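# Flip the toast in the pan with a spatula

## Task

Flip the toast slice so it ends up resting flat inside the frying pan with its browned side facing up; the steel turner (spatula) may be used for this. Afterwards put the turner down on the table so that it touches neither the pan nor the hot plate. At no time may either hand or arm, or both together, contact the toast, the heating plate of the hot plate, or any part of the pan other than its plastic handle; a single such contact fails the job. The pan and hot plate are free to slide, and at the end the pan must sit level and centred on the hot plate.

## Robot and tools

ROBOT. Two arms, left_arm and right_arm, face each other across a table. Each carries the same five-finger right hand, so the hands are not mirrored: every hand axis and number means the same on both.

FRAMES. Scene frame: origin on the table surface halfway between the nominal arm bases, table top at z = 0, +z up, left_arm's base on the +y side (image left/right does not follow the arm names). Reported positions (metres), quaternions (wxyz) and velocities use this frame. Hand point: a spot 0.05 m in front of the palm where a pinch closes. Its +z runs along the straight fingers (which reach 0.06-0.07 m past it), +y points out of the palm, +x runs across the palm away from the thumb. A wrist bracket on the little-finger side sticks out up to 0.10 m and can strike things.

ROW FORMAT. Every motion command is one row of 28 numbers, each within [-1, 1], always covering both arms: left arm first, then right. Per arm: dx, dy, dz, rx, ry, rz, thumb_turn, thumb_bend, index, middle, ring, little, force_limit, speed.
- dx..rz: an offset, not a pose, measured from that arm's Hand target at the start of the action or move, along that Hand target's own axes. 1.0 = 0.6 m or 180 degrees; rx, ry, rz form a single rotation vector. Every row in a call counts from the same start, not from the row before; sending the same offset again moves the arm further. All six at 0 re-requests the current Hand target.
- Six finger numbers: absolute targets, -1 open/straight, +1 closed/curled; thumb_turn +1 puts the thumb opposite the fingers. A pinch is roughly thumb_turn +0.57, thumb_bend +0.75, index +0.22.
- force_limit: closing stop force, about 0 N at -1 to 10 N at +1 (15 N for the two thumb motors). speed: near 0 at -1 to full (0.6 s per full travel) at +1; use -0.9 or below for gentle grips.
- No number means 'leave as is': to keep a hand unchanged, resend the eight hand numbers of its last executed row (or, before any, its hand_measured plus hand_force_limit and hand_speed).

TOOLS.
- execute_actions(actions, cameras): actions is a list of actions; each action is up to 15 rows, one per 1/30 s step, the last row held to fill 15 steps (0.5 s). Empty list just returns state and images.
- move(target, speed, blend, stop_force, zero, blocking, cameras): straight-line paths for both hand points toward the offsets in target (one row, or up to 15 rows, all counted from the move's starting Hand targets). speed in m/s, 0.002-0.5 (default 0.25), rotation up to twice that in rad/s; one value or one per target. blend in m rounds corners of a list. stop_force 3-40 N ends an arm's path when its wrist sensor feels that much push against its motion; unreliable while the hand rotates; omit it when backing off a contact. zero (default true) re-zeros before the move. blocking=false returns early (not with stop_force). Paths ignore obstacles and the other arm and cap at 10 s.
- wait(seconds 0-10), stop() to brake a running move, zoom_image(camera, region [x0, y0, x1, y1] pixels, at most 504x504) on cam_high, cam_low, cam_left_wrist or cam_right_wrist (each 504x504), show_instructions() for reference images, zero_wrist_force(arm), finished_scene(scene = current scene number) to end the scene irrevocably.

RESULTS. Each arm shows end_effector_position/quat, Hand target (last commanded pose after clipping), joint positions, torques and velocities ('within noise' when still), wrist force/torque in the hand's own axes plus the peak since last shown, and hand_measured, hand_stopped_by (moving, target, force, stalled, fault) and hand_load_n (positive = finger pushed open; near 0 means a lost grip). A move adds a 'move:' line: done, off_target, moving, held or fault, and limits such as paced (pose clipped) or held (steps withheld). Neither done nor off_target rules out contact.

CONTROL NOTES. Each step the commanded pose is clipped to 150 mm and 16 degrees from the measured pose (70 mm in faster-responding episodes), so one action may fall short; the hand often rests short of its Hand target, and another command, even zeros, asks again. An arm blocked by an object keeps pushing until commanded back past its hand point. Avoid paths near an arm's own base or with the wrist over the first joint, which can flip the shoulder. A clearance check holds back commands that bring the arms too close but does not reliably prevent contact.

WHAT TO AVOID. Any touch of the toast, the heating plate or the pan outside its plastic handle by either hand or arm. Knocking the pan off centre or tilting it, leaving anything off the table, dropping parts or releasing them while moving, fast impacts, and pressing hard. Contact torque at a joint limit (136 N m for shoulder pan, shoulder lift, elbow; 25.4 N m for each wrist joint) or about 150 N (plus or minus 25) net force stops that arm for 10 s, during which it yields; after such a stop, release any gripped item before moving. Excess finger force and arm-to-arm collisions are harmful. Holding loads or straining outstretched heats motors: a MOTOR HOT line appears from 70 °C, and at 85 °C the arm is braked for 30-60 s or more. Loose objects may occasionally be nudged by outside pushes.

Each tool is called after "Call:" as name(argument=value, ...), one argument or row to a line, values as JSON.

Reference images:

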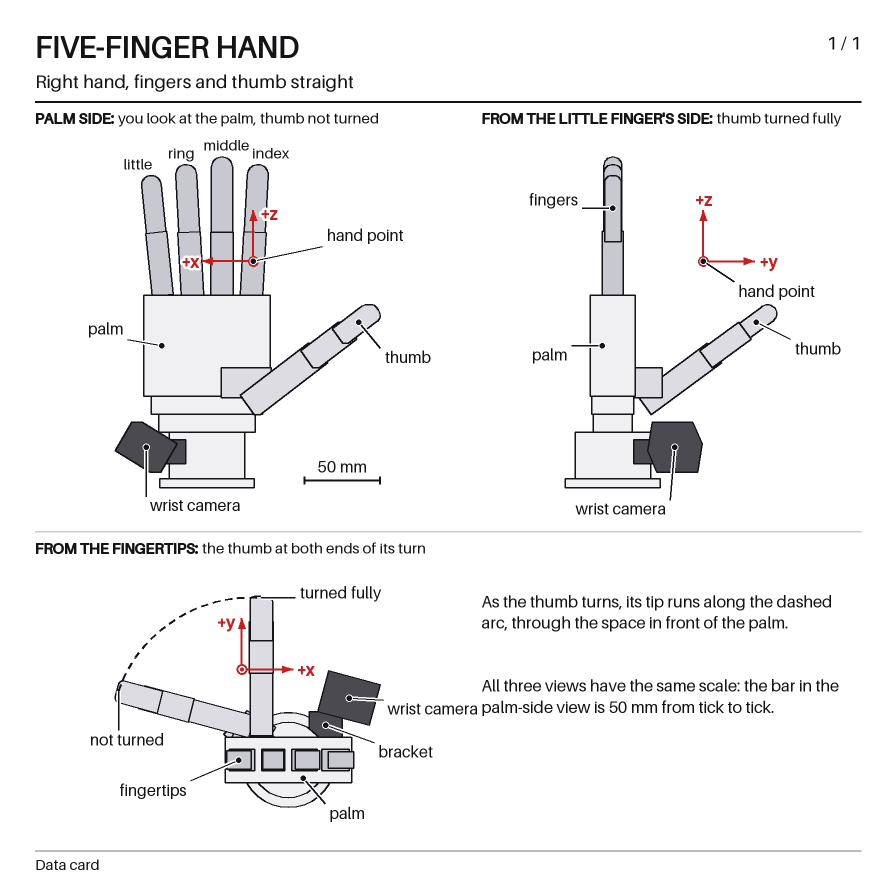

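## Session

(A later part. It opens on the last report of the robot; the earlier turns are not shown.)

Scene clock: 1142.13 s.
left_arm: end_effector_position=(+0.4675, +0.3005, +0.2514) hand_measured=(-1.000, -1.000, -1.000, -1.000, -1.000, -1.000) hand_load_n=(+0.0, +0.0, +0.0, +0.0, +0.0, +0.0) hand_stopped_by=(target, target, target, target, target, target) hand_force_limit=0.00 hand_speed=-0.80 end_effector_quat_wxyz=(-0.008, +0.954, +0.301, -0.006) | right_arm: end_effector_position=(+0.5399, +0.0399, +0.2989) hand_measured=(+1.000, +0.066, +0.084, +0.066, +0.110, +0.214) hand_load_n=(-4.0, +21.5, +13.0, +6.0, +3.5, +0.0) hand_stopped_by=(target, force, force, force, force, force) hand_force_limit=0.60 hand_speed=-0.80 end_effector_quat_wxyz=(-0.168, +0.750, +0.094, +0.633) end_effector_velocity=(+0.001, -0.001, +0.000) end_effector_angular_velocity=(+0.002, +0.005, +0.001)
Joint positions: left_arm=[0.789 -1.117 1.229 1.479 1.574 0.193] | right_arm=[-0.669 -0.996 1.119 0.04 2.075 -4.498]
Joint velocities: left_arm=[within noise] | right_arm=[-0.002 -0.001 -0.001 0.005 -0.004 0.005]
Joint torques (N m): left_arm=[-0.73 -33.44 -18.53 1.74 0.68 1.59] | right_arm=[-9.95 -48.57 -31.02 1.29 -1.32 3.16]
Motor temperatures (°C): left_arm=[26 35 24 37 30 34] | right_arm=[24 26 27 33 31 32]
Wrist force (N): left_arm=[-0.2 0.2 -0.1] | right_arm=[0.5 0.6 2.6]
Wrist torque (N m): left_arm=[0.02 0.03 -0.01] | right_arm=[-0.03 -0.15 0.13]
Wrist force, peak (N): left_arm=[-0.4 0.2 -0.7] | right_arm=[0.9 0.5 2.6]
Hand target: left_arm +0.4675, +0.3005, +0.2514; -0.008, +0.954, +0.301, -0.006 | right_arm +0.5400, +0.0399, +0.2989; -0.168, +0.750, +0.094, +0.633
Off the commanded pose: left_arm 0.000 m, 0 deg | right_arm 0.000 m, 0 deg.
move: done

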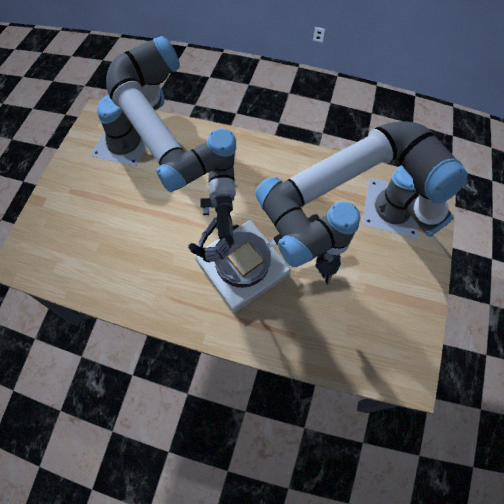

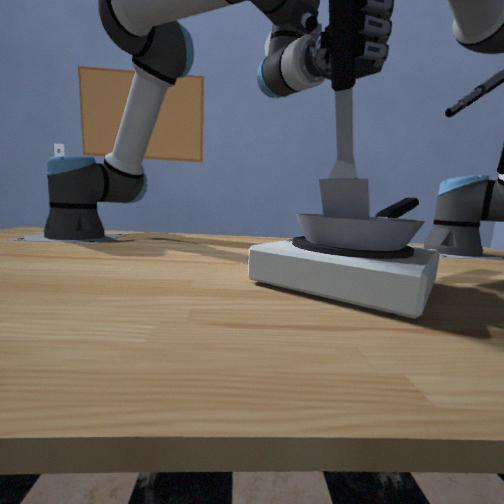

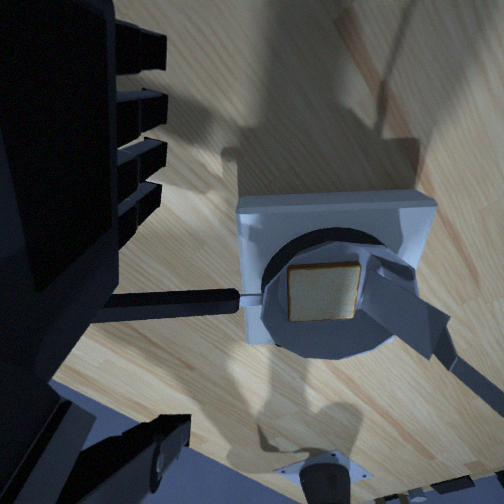

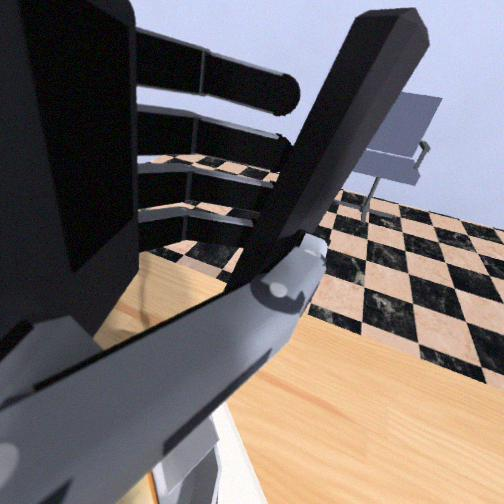

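Call:
wait(
  seconds=0,
)

Call:
zoom_image(
  camera="cam_left_wrist",
  region=[240, 200, 440, 400],
)

Scene clock: 1171.93 s.
left_arm: end_effector_position=(+0.4675, +0.3005, +0.2514) hand_measured=(-1.000, -1.000, -1.000, -1.000, -1.000, -1.000) hand_load_n=(+0.0, +0.0, +0.0, +0.0, +0.0, +0.0) hand_stopped_by=(target, target, target, target, target, target) hand_force_limit=0.00 hand_speed=-0.80 end_effector_quat_wxyz=(-0.008, +0.954, +0.301, -0.006) | right_arm: end_effector_position=(+0.5400, +0.0399, +0.2989) hand_measured=(+1.000, +0.066, +0.084, +0.066, +0.110, +0.214) hand_load_n=(-4.5, +21.5, +13.0, +6.0, +3.5, +0.0) hand_stopped_by=(target, force, force, force, force, force) hand_force_limit=0.60 hand_speed=-0.80 end_effector_quat_wxyz=(-0.168, +0.750, +0.094, +0.633)
Joint positions: left_arm=[0.789 -1.117 1.229 1.479 1.574 0.193] | right_arm=[-0.67 -0.996 1.119 0.04 2.074 -4.498]
Joint velocities: within noise
Joint torques (N m): left_arm=[-1.71 -34.46 -18.73 1.32 0.55 1.58] | right_arm=[-7.92 -32.71 -30.58 0.62 1.62 2.44]
Motor temperatures (°C): left_arm=[26 35 24 37 30 34] | right_arm=[24 26 27 33 31 32]
Wrist force (N): left_arm=[-0.2 0.0 -0.1] | right_arm=[0.6 0.3 2.2]
Wrist torque (N m): left_arm=[-0.01 0.02 -0.01] | right_arm=[-0.04 -0.16 0.13]
Wrist force, peak (N): left_arm=[-0.5 0.2 -0.5] | right_arm=[0.4 0.4 2.4]
Hand target: left_arm +0.4675, +0.3005, +0.2514; -0.008, +0.954, +0.301, -0.006 | right_arm +0.5400, +0.0399, +0.2989; -0.168, +0.750, +0.094, +0.633
Off the commanded pose: left_arm 0.000 m, 0 deg | right_arm 0.000 m, 0 deg.

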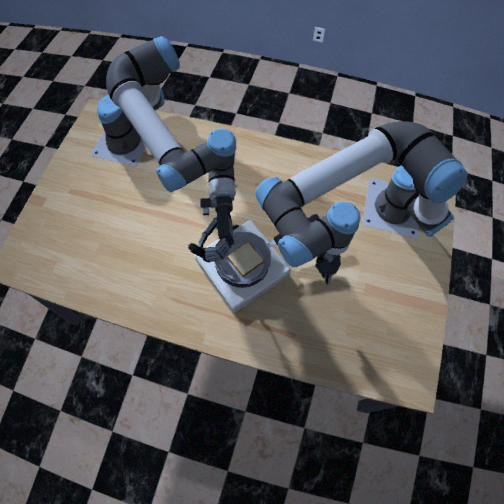

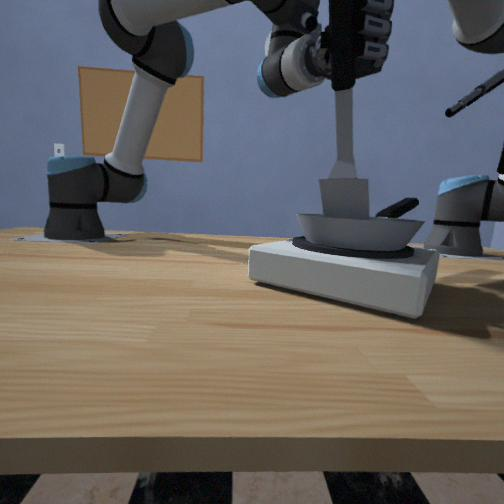

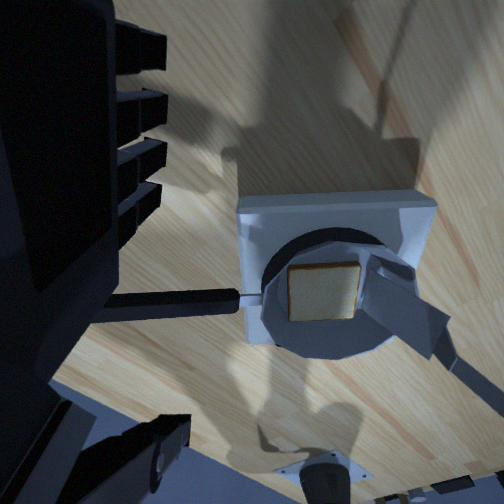

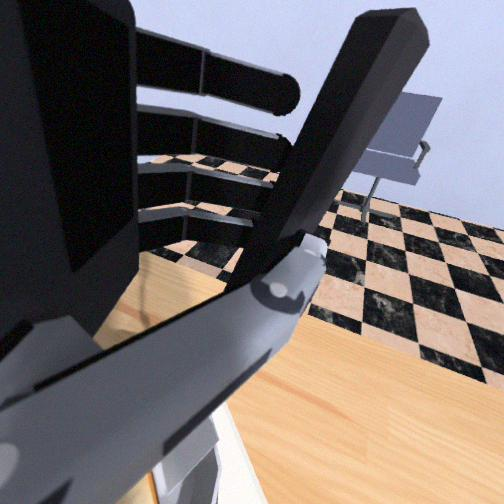

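Scaled by 2.520.

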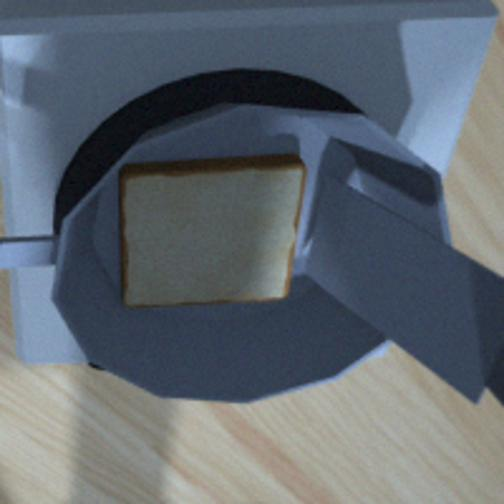

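Call:
zoom_image(
  camera="cam_left_wrist",
  region=[330, 240, 430, 340],
)

Call:
zoom_image(
  camera="cam_high",
  region=[200, 220, 280, 300],
)

Call:
zoom_image(
  camera="cam_low",
  region=[260, 80, 440, 260],
)

Scaled by 5.040.

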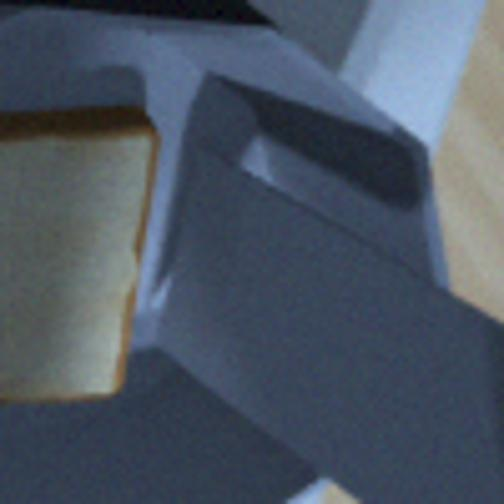

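Scaled by 6.300.

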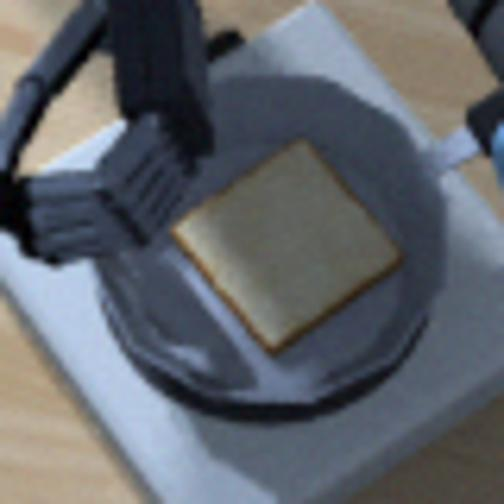

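Scaled by 2.800.

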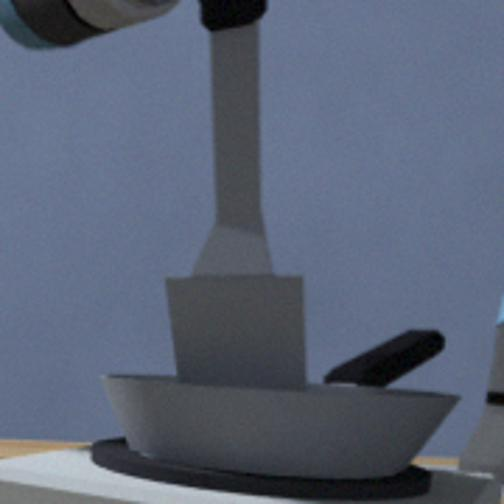

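Call:
move(
  target=[0,0,0,0,0,0,-1,-1,-1,-1,-1,-1,0,-0.8, 0.0005,-0.0078,0.0108,0.0272,-0.0037,-0.0040,1,0.8,0.8,0.8,0.8,0.8,0.6,-0.8],
  speed=0.05,
  cameras=[],
)

Call:
move(
  target=[0,0,0,0,0,0,-1,-1,-1,-1,-1,-1,0,-0.8, -0.0327,0.0044,0.0048,0,0,0,1,0.8,0.8,0.8,0.8,0.8,0.6,-0.8],
  speed=0.01,
  stop_force=3,
  cameras=["cam_left_wrist","cam_low","cam_high"],
)

Call:
zoom_image(
  camera="cam_left_wrist",
  region=[280, 220, 440, 380],
)

Scene clock: 1205.57 s.
left_arm: end_effector_position=(+0.4675, +0.3005, +0.2514) hand_measured=(-1.000, -1.000, -1.000, -1.000, -1.000, -1.000) hand_load_n=(+0.0, +0.0, +0.0, +0.0, +0.0, +0.0) hand_stopped_by=(target, target, target, target, target, target) hand_force_limit=0.00 hand_speed=-0.80 end_effector_quat_wxyz=(-0.008, +0.954, +0.301, -0.006) | right_arm: end_effector_position=(+0.5444, +0.0464, +0.2990) hand_measured=(+1.000, +0.066, +0.084, +0.066, +0.110, +0.214) hand_load_n=(-4.5, +21.5, +13.0, +5.5, +3.5, +0.0) hand_stopped_by=(target, force, force, force, force, force) hand_force_limit=0.60 hand_speed=-0.80 end_effector_quat_wxyz=(-0.195, +0.745, +0.126, +0.625)
Joint positions: left_arm=[0.789 -1.117 1.229 1.479 1.574 0.193] | right_arm=[-0.696 -1.022 1.159 0.016 1.962 -4.518]
Joint velocities: within noise
Joint torques (N m): left_arm=[-2.26 -34.33 -17.87 1.51 0.69 1.31] | right_arm=[8.18 -33.87 -33.43 0.07 2.01 1.75]
Motor temperatures (°C): left_arm=[26 35 24 37 30 34] | right_arm=[24 26 27 33 31 32]
Wrist force (N): left_arm=[-0.2 0.2 -0.3] | right_arm=[0.4 0.1 2.3]
Wrist torque (N m): left_arm=[0.04 0.02 -0.01] | right_arm=[-0.08 -0.13 0.13]
Wrist force, peak (N): left_arm=[-0.6 0.0 -0.5] | right_arm=[0.3 0.1 2.6]
Hand target: left_arm +0.4675, +0.3005, +0.2514; -0.008, +0.954, +0.301, -0.006 | right_arm +0.5443, +0.0466, +0.2989; -0.196, +0.745, +0.127, +0.625
Off the commanded pose: left_arm 0.000 m, 0 deg | right_arm 0.000 m, 0 deg.
move: done
No camera images: "cameras" was empty.

Scene clock: 1207.73 s.
left_arm: end_effector_position=(+0.4675, +0.3005, +0.2514) hand_measured=(-1.000, -1.000, -1.000, -1.000, -1.000, -1.000) hand_load_n=(+0.0, +0.0, +0.0, +0.0, +0.0, +0.0) hand_stopped_by=(target, target, target, target, target, target) hand_force_limit=0.00 hand_speed=-0.80 end_effector_quat_wxyz=(-0.008, +0.954, +0.301, -0.006) | right_arm: end_effector_position=(+0.5444, +0.0466, +0.2916) hand_measured=(+1.000, +0.066, +0.084, +0.066, +0.110, +0.214) hand_load_n=(-4.5, +21.5, +13.0, +6.0, +4.0, +0.0) hand_stopped_by=(target, force, force, force, force, force) hand_force_limit=0.60 hand_speed=-0.80 end_effector_quat_wxyz=(-0.196, +0.745, +0.127, +0.625)
Joint positions: left_arm=[0.789 -1.117 1.229 1.479 1.574 0.193] | right_arm=[-0.696 -1.019 1.173 -0.001 1.962 -4.518]
Joint velocities: within noise
Joint torques (N m): left_arm=[-1.74 -33.34 -17.78 1.61 0.7 1.57] | right_arm=[8.3 -58.63 -32.21 0.91 -1.03 2.6]
Motor temperatures (°C): left_arm=[26 35 24 37 30 34] | right_arm=[24 26 27 33 31 32]
Wrist force (N): left_arm=[0.1 0.1 -0.3] | right_arm=[0.7 0.1 2.1]
Wrist torque (N m): left_arm=[0.03 -0.01 0.00] | right_arm=[-0.07 -0.16 0.16]
Wrist force, peak (N): left_arm=[-0.4 0.3 -0.5] | right_arm=[4.6 0.6 2.8]
Hand target: left_arm +0.4675, +0.3005, +0.2514; -0.008, +0.954, +0.301, -0.006 | right_arm +0.5444, +0.0466, +0.2916; -0.196, +0.745, +0.127, +0.625 (not the last commanded pose)
Off the commanded pose: left_arm 0.000 m, 0 deg | right_arm 0.013 m, 0 deg.
move: contact (right_arm)
Images, in order (width x height): cam_high 504x504, cam_low 504x504, cam_left_wrist 504x504.

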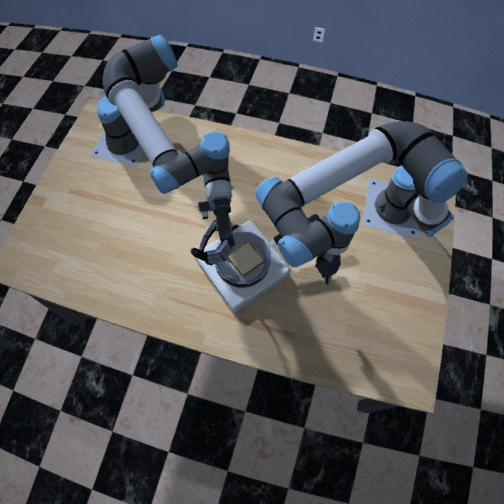

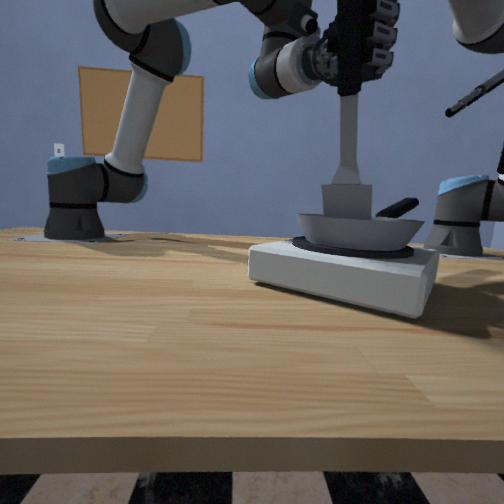

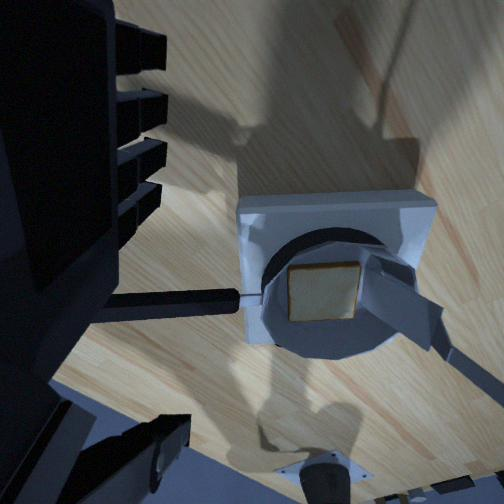

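Scaled by 3.150.

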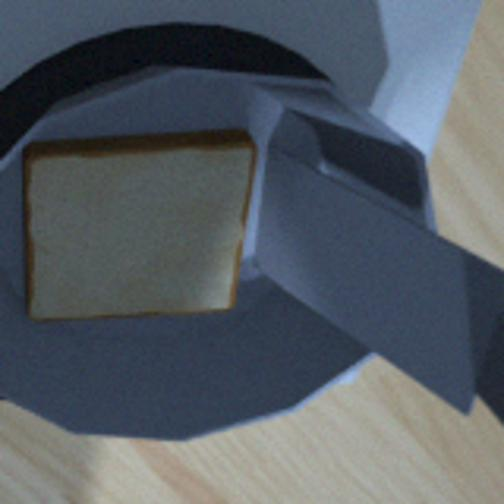

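Call:
zoom_image(
  camera="cam_left_wrist",
  region=[335, 245, 395, 305],
)

Call:
zoom_image(
  camera="cam_high",
  region=[200, 220, 280, 300],
)

Call:
zoom_image(
  camera="cam_low",
  region=[280, 160, 440, 320],
)

Scaled by 8.400.

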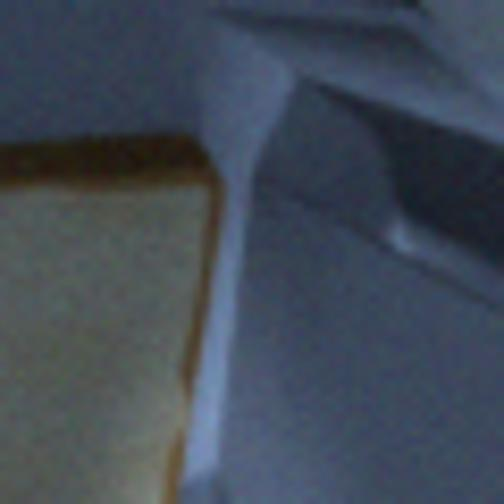

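Scaled by 6.300.

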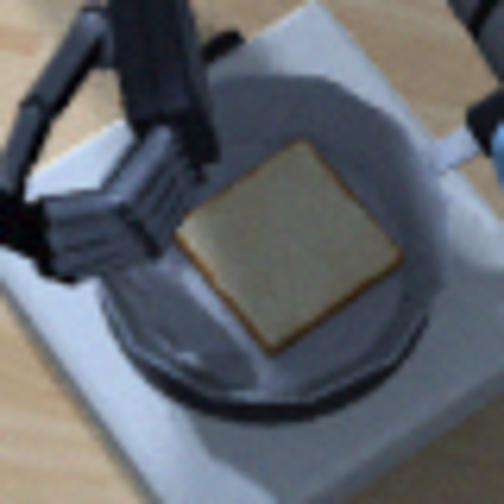

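Scaled by 3.150.

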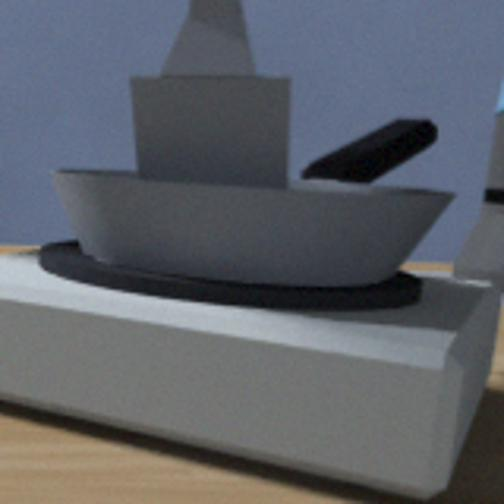

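Call:
move(
  target=[0,0,0,0,0,0,-1,-1,-1,-1,-1,-1,0,-0.8, -0.0080,-0.0427,-0.0249,0,0,0,1,0.8,0.8,0.8,0.8,0.8,0.6,-0.8],
  speed=0.02,
  stop_force=7,
  cameras=["cam_left_wrist","cam_low","cam_high"],
)

Call:
zoom_image(
  camera="cam_left_wrist",
  region=[280, 220, 440, 380],
)

Call:
zoom_image(
  camera="cam_high",
  region=[200, 220, 280, 300],
)

Call:
zoom_image(
  camera="cam_low",
  region=[280, 160, 440, 320],
)

Scene clock: 1239.43 s.
left_arm: end_effector_position=(+0.4675, +0.3005, +0.2514) hand_measured=(-1.000, -1.000, -1.000, -1.000, -1.000, -1.000) hand_load_n=(+0.0, -0.5, +0.0, +0.0, +0.0, +0.0) hand_stopped_by=(target, target, target, target, target, target) hand_force_limit=0.00 hand_speed=-0.80 end_effector_quat_wxyz=(-0.008, +0.954, +0.301, -0.006) | right_arm: end_effector_position=(+0.5192, +0.0630, +0.2923) hand_measured=(+1.000, +0.066, +0.084, +0.066, +0.110, +0.214) hand_load_n=(-4.0, +21.5, +13.0, +6.0, +3.0, +0.0) hand_stopped_by=(target, force, force, force, force, force) hand_force_limit=0.60 hand_speed=-0.80 end_effector_quat_wxyz=(-0.196, +0.745, +0.127, +0.625)
Joint positions: left_arm=[0.789 -1.117 1.229 1.479 1.574 0.193] | right_arm=[-0.646 -1.009 1.156 0.01 2.012 -4.51]
Joint velocities: within noise
Joint torques (N m): left_arm=[-4.49 -36.17 -16.08 1.76 0.41 1.29] | right_arm=[-8.57 -56.76 -11.99 -3.75 -1.64 -1.84]
Motor temperatures (°C): left_arm=[26 35 24 36 30 34] | right_arm=[24 26 27 33 31 32]
Wrist force (N): left_arm=[-0.4 0.1 -0.2] | right_arm=[0.2 0.1 2.5]
Wrist torque (N m): left_arm=[0.01 0.05 -0.02] | right_arm=[-0.11 -0.11 0.08]
Wrist force, peak (N): left_arm=[-0.4 0.4 -0.6] | right_arm=[4.9 1.3 3.0]
Hand target: left_arm +0.4675, +0.3005, +0.2514; -0.008, +0.954, +0.301, -0.006 | right_arm +0.5192, +0.0630, +0.2924; -0.196, +0.745, +0.127, +0.625
Off the commanded pose: left_arm 0.000 m, 0 deg | right_arm 0.000 m, 0 deg.
move: done
Images, in order (width x height): cam_high 504x504, cam_low 504x504, cam_left_wrist 504x504.

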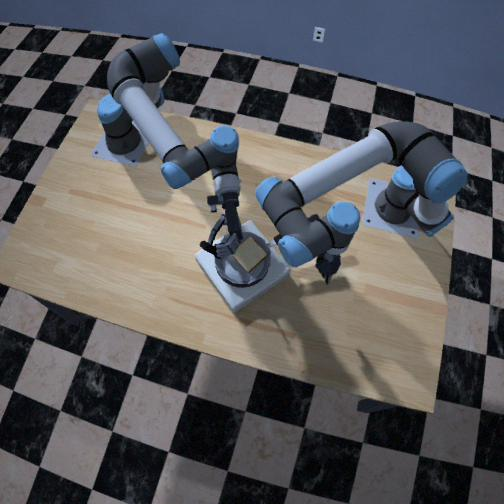

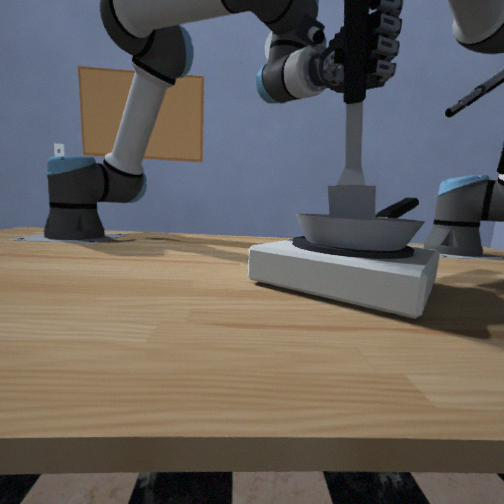

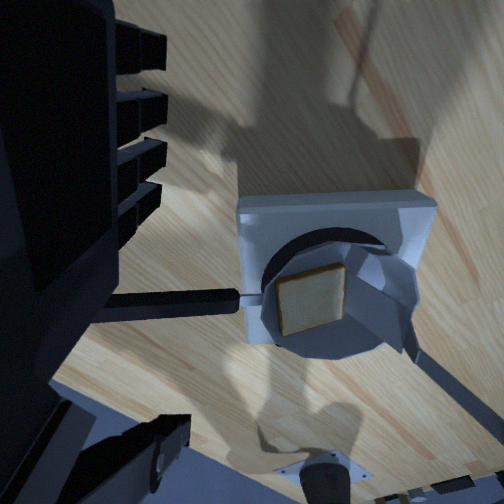

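Scaled by 3.150.

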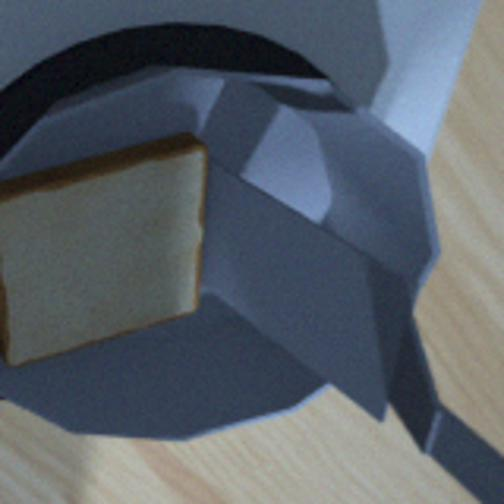

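Scaled by 6.300.

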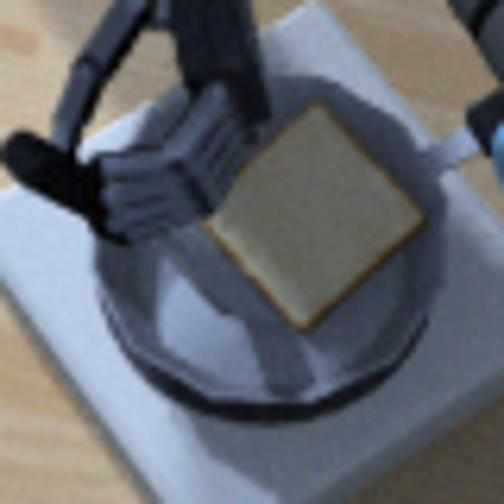

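Scaled by 3.150.

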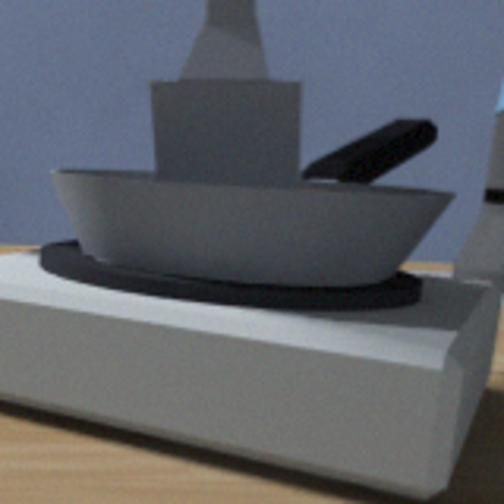

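Call:
move(
  target=[0,0,0,0,0,0,-1,-1,-1,-1,-1,-1,0,-0.8, -0.0098,0.0013,0.0014,0,0,0,1,0.8,0.8,0.8,0.8,0.8,0.6,-0.8],
  speed=0.008,
  stop_force=4,
  cameras=["cam_left_wrist","cam_low","cam_high"],
)

Call:
zoom_image(
  camera="cam_left_wrist",
  region=[280, 220, 440, 380],
)

Scene clock: 1297.73 s.
left_arm: end_effector_position=(+0.4675, +0.3005, +0.2514) hand_measured=(-1.000, -1.000, -1.000, -1.000, -1.000, -1.000) hand_load_n=(+0.0, +0.0, +0.0, +0.0, +0.0, +0.0) hand_stopped_by=(target, target, target, target, target, target) hand_force_limit=0.00 hand_speed=-0.80 end_effector_quat_wxyz=(-0.008, +0.954, +0.301, -0.006) | right_arm: end_effector_position=(+0.5192, +0.0630, +0.2917) hand_measured=(+1.000, +0.066, +0.084, +0.066, +0.110, +0.214) hand_load_n=(-5.0, +21.5, +13.0, +6.0, +4.0, +0.0) hand_stopped_by=(target, force, force, force, force, force) hand_force_limit=0.60 hand_speed=-0.80 end_effector_quat_wxyz=(-0.196, +0.745, +0.126, +0.625)
Joint positions: left_arm=[0.789 -1.117 1.229 1.479 1.574 0.193] | right_arm=[-0.646 -1.009 1.158 0.008 2.012 -4.51]
Joint velocities: within noise
Joint torques (N m): left_arm=[-9.22 -39.18 -13.99 2.03 0.22 1.41] | right_arm=[-2.02 -58.79 -32.31 0.69 1.16 -1.63]
Motor temperatures (°C): left_arm=[26 35 24 36 30 34] | right_arm=[24 26 27 33 31 32]
Wrist force (N): left_arm=[-0.3 -0.2 -0.1] | right_arm=[0.5 0.1 2.3]
Wrist torque (N m): left_arm=[-0.03 0.03 -0.02] | right_arm=[-0.09 -0.13 0.14]
Wrist force, peak (N): left_arm=[-0.7 0.3 -0.5] | right_arm=[6.0 0.6 3.1]
Hand target: left_arm +0.4675, +0.3005, +0.2514; -0.008, +0.954, +0.301, -0.006 | right_arm +0.5192, +0.0630, +0.2917; -0.196, +0.745, +0.126, +0.625 (not the last commanded pose)
Off the commanded pose: left_arm 0.000 m, 0 deg | right_arm 0.005 m, 0 deg.
move: contact (right_arm)
Images, in order (width x height): cam_high 504x504, cam_low 504x504, cam_left_wrist 504x504.

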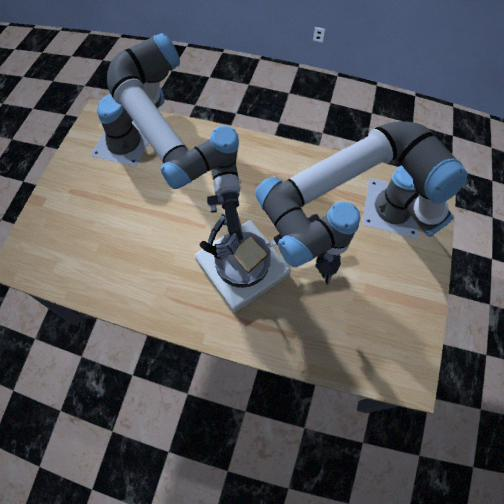

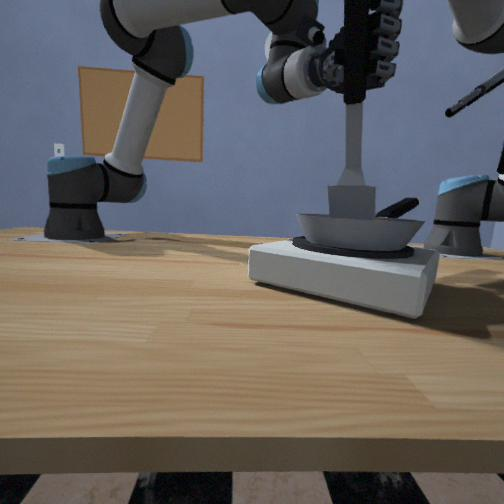

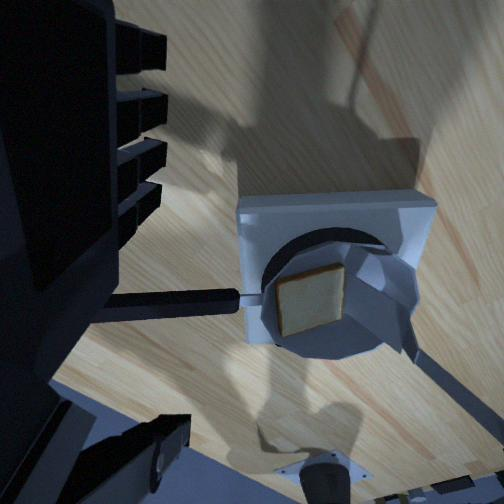

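Scaled by 3.150.

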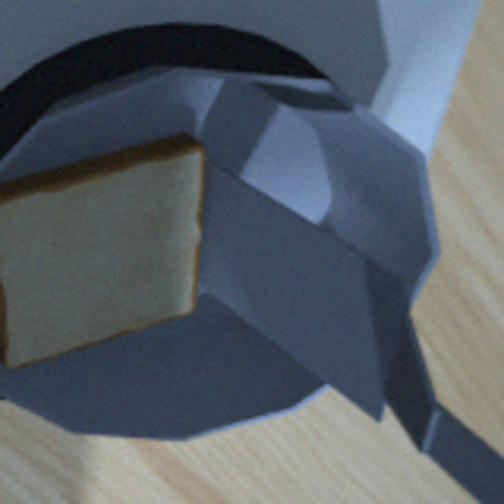

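Call:
move(
  target=[0,0,0,0,0,0,-1,-1,-1,-1,-1,-1,0,-0.8, -0.0027,-0.0113,-0.0066,0,0,0,1,0.8,0.8,0.8,0.8,0.8,0.6,-0.8],
  speed=0.012,
  stop_force=8,
  cameras=["cam_left_wrist","cam_low","cam_high"],
)

Call:
zoom_image(
  camera="cam_left_wrist",
  region=[280, 220, 440, 380],
)

Call:
zoom_image(
  camera="cam_high",
  region=[200, 220, 280, 300],
)

Scene clock: 1308.50 s.
left_arm: end_effector_position=(+0.4675, +0.3005, +0.2514) hand_measured=(-1.000, -1.000, -1.000, -1.000, -1.000, -1.000) hand_load_n=(+0.0, +0.0, +0.0, +0.0, +0.0, +0.0) hand_stopped_by=(target, target, target, target, target, target) hand_force_limit=0.00 hand_speed=-0.80 end_effector_quat_wxyz=(-0.008, +0.954, +0.301, -0.006) | right_arm: end_effector_position=(+0.5125, +0.0674, +0.2915) hand_measured=(+1.000, +0.066, +0.084, +0.066, +0.110, +0.214) hand_load_n=(-5.5, +21.5, +12.0, +5.5, +4.0, +0.0) hand_stopped_by=(target, force, force, force, force, force) hand_force_limit=0.60 hand_speed=-0.80 end_effector_quat_wxyz=(-0.196, +0.745, +0.126, +0.625)
Joint positions: left_arm=[0.789 -1.117 1.229 1.479 1.574 0.193] | right_arm=[-0.633 -1.005 1.153 0.01 2.025 -4.507]
Joint velocities: within noise
Joint torques (N m): left_arm=[-9.72 -39.95 -12.84 1.99 0.18 1.02] | right_arm=[-7.36 -44.35 -12.16 -0.93 -1.75 0.15]
Motor temperatures (°C): left_arm=[26 35 24 36 30 34] | right_arm=[24 26 27 33 31 32]
Wrist force (N): left_arm=[-0.2 -0.1 -0.3] | right_arm=[2.7 0.6 2.6]
Wrist torque (N m): left_arm=[-0.01 0.02 -0.01] | right_arm=[-0.08 -0.16 0.08]
Wrist force, peak (N): left_arm=[-0.7 0.4 -0.6] | right_arm=[3.8 0.9 2.9]
Hand target: left_arm +0.4675, +0.3005, +0.2514; -0.008, +0.954, +0.301, -0.006 | right_arm +0.5125, +0.0674, +0.2916; -0.196, +0.745, +0.126, +0.625
Off the commanded pose: left_arm 0.000 m, 0 deg | right_arm 0.000 m, 0 deg.
move: done
Images, in order (width x height): cam_high 504x504, cam_low 504x504, cam_left_wrist 504x504.

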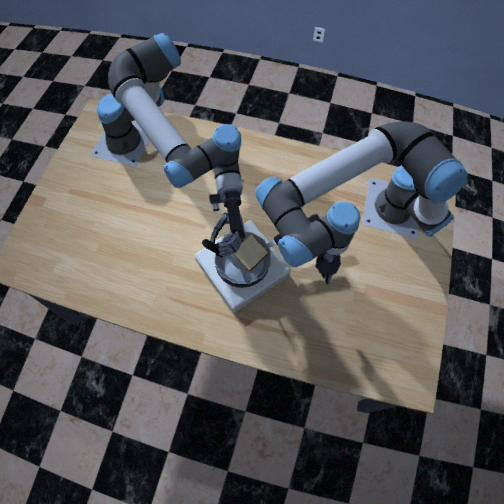

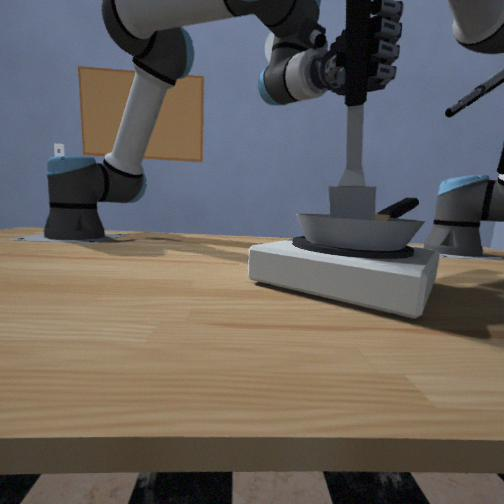

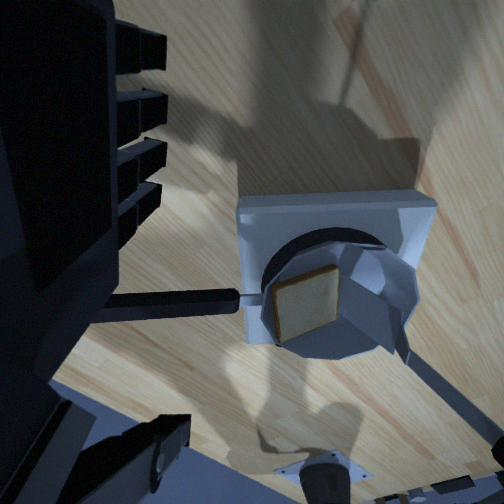

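Scaled by 3.150.

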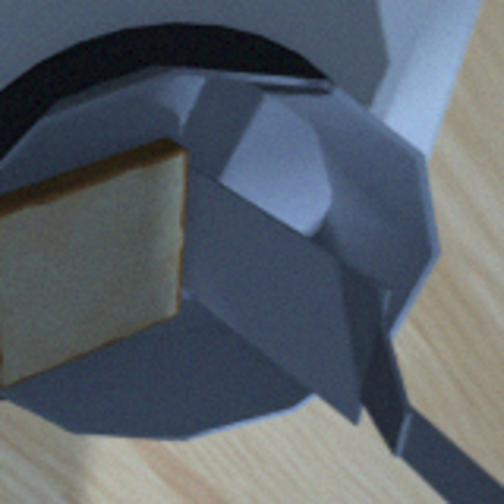

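Scaled by 6.300.

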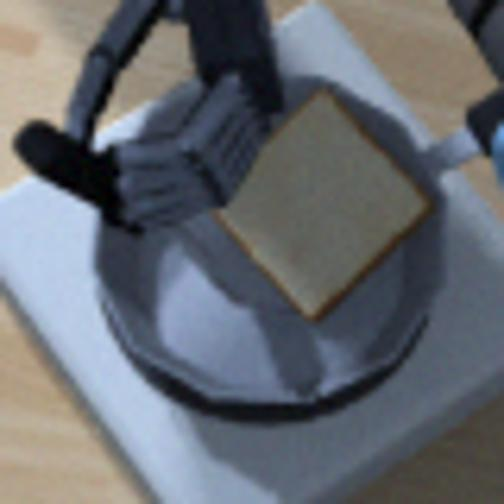

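Call:
move(
  target=[0,0,0,0,0,0,-1,-1,-1,-1,-1,-1,0,-0.8, -0.0022,-0.0114,-0.0067,0,0,0,1,0.8,0.8,0.8,0.8,0.8,0.6,-0.8],
  speed=0.012,
  stop_force=8,
  cameras=["cam_left_wrist","cam_low","cam_high"],
)

Call:
zoom_image(
  camera="cam_left_wrist",
  region=[260, 220, 420, 380],
)

Call:
zoom_image(
  camera="cam_low",
  region=[260, 80, 440, 260],
)

Scene clock: 1378.20 s.
left_arm: end_effector_position=(+0.4675, +0.3005, +0.2514) hand_measured=(-1.000, -1.000, -1.000, -1.000, -1.000, -1.000) hand_load_n=(+0.0, +0.0, +0.0, +0.0, +0.0, +0.0) hand_stopped_by=(target, target, target, target, target, target) hand_force_limit=0.00 hand_speed=-0.80 end_effector_quat_wxyz=(-0.008, +0.954, +0.301, -0.006) | right_arm: end_effector_position=(+0.5057, +0.0717, +0.2917) hand_measured=(+1.000, +0.066, +0.084, +0.066, +0.110, +0.214) hand_load_n=(-5.0, +22.0, +12.5, +6.0, +4.5, +0.0) hand_stopped_by=(target, force, force, force, force, force) hand_force_limit=0.60 hand_speed=-0.80 end_effector_quat_wxyz=(-0.196, +0.745, +0.126, +0.625)
Joint positions: left_arm=[0.789 -1.117 1.229 1.479 1.574 0.193] | right_arm=[-0.619 -1.002 1.147 0.014 2.038 -4.505]
Joint velocities: within noise
Joint torques (N m): left_arm=[-10.76 -42.09 -13.42 2.45 -0.05 0.73] | right_arm=[-8.59 -48.41 -11.4 -2.63 -1.59 -0.09]
Motor temperatures (°C): left_arm=[26 35 24 36 30 34] | right_arm=[23 27 27 33 31 32]
Wrist force (N): left_arm=[-0.3 0.0 -0.4] | right_arm=[1.2 0.3 2.6]
Wrist torque (N m): left_arm=[0.02 0.05 -0.02] | right_arm=[-0.09 -0.18 0.09]
Wrist force, peak (N): left_arm=[-0.8 0.2 -0.5] | right_arm=[3.6 0.7 3.1]
Hand target: left_arm +0.4675, +0.3005, +0.2514; -0.008, +0.954, +0.301, -0.006 | right_arm +0.5057, +0.0717, +0.2918; -0.196, +0.745, +0.126, +0.625
Off the commanded pose: left_arm 0.000 m, 0 deg | right_arm 0.000 m, 0 deg.
move: done
Images, in order (width x height): cam_high 504x504, cam_low 504x504, cam_left_wrist 504x504.

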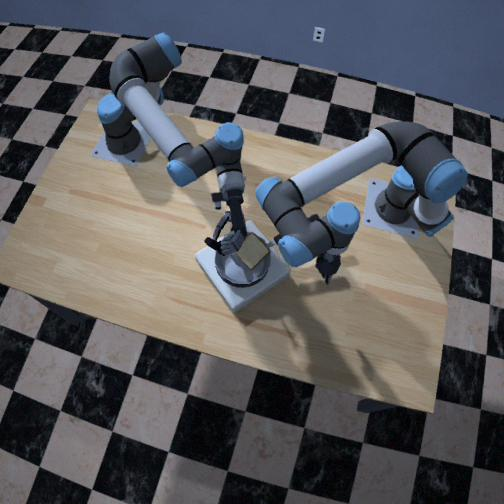

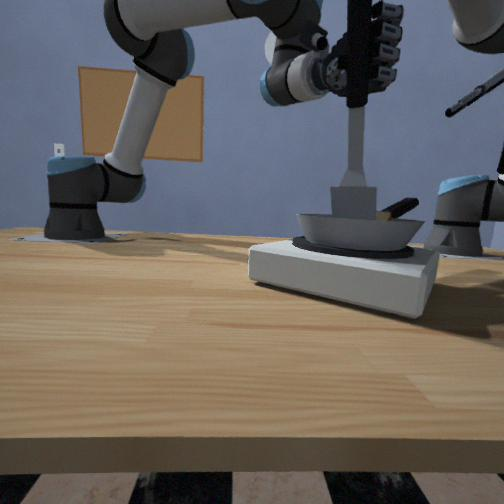

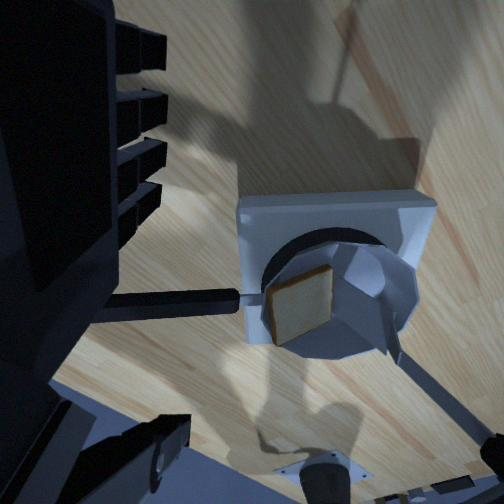

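Scaled by 3.150.

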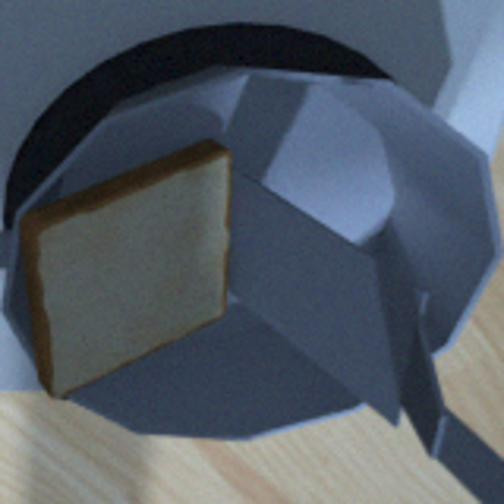

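Scaled by 2.800.

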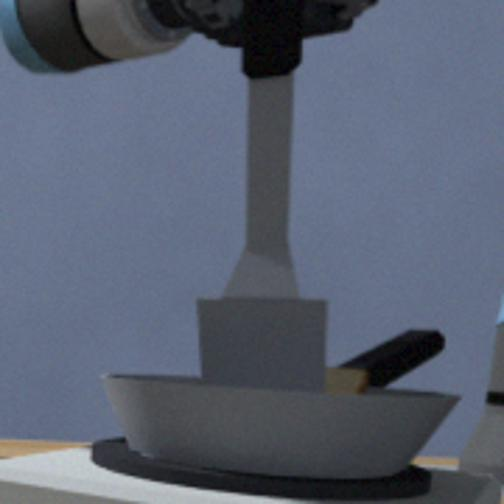

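Call:
move(
  target=[0,0,0,0,0,0,-1,-1,-1,-1,-1,-1,0,-0.8, -0.0027,-0.0113,-0.0066,0,0,0,1,0.8,0.8,0.8,0.8,0.8,0.6,-0.8],
  speed=0.012,
  stop_force=8,
  cameras=["cam_left_wrist","cam_low","cam_high"],
)

Call:
zoom_image(
  camera="cam_left_wrist",
  region=[260, 220, 420, 380],
)

Call:
zoom_image(
  camera="cam_low",
  region=[260, 80, 440, 260],
)

Scene clock: 1389.77 s.
left_arm: end_effector_position=(+0.4675, +0.3005, +0.2514) hand_measured=(-1.000, -1.000, -1.000, -1.000, -1.000, -1.000) hand_load_n=(+0.0, +0.0, -0.5, +0.0, +0.0, +0.0) hand_stopped_by=(target, target, target, target, target, target) hand_force_limit=0.00 hand_speed=-0.80 end_effector_quat_wxyz=(-0.008, +0.954, +0.301, -0.006) | right_arm: end_effector_position=(+0.4990, +0.0761, +0.2916) hand_measured=(+1.000, +0.066, +0.084, +0.066, +0.110, +0.214) hand_load_n=(-5.5, +22.0, +12.5, +6.0, +4.5, +0.0) hand_stopped_by=(target, force, force, force, force, force) hand_force_limit=0.60 hand_speed=-0.80 end_effector_quat_wxyz=(-0.196, +0.745, +0.126, +0.625)
Joint positions: left_arm=[0.789 -1.117 1.229 1.479 1.574 0.193] | right_arm=[-0.606 -0.998 1.141 0.017 2.051 -4.503]
Joint velocities: within noise
Joint torques (N m): left_arm=[-10.11 -41.65 -14.16 2.37 -0.13 0.55] | right_arm=[-7.64 -49.62 -11.01 -1.99 -1.72 -0.23]
Motor temperatures (°C): left_arm=[26 35 24 36 30 33] | right_arm=[23 27 27 33 31 32]
Wrist force (N): left_arm=[-0.3 0.2 -0.5] | right_arm=[2.2 0.5 2.5]
Wrist torque (N m): left_arm=[0.05 0.05 -0.02] | right_arm=[-0.05 -0.17 0.10]
Wrist force, peak (N): left_arm=[-0.6 0.1 -0.5] | right_arm=[5.9 1.2 3.2]
Hand target: left_arm +0.4675, +0.3005, +0.2514; -0.008, +0.954, +0.301, -0.006 | right_arm +0.4990, +0.0761, +0.2916; -0.196, +0.745, +0.126, +0.625
Off the commanded pose: left_arm 0.000 m, 0 deg | right_arm 0.000 m, 0 deg.
move: done
Images, in order (width x height): cam_high 504x504, cam_low 504x504, cam_left_wrist 504x504.

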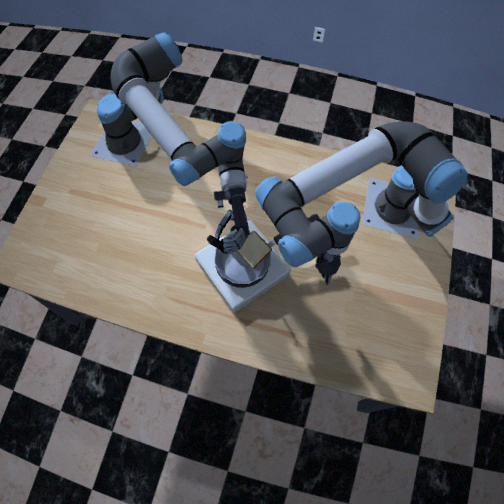

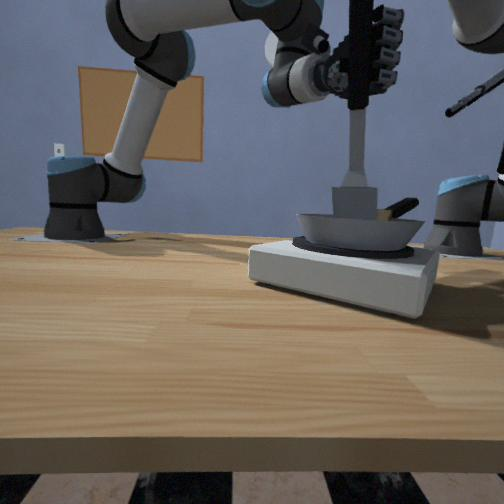

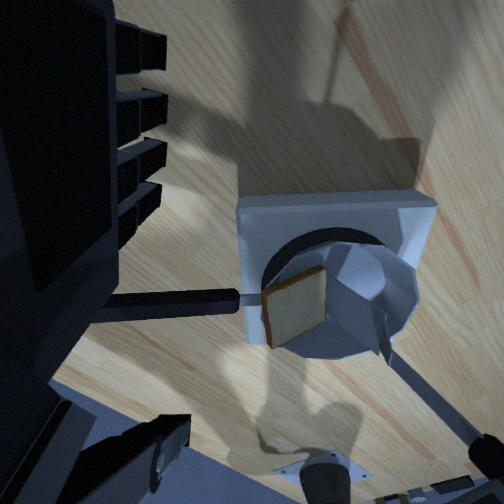

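Scaled by 3.150.

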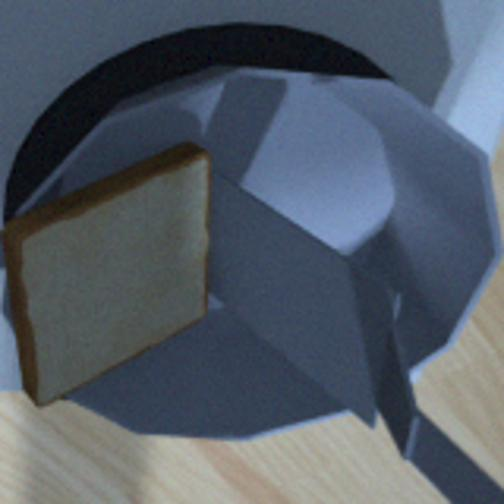

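Scaled by 2.800.

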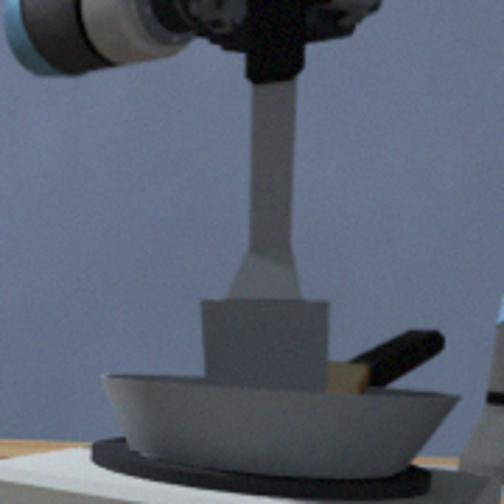

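Call:
zoom_image(
  camera="cam_left_wrist",
  region=[310, 255, 370, 330],
)

Call:
zoom_image(
  camera="cam_high",
  region=[200, 220, 280, 300],
)

Scaled by 6.720.

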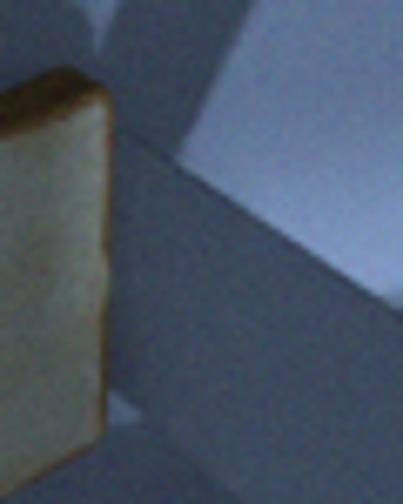

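Scaled by 6.300.

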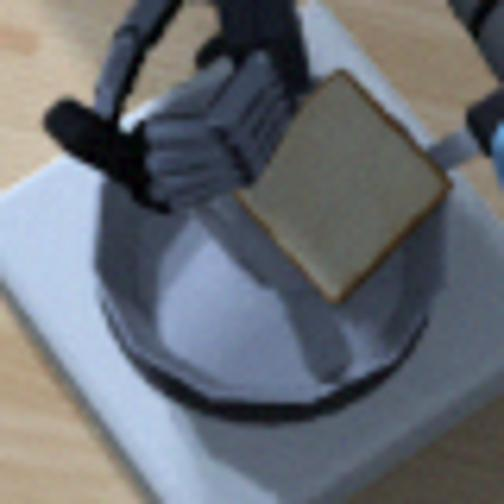

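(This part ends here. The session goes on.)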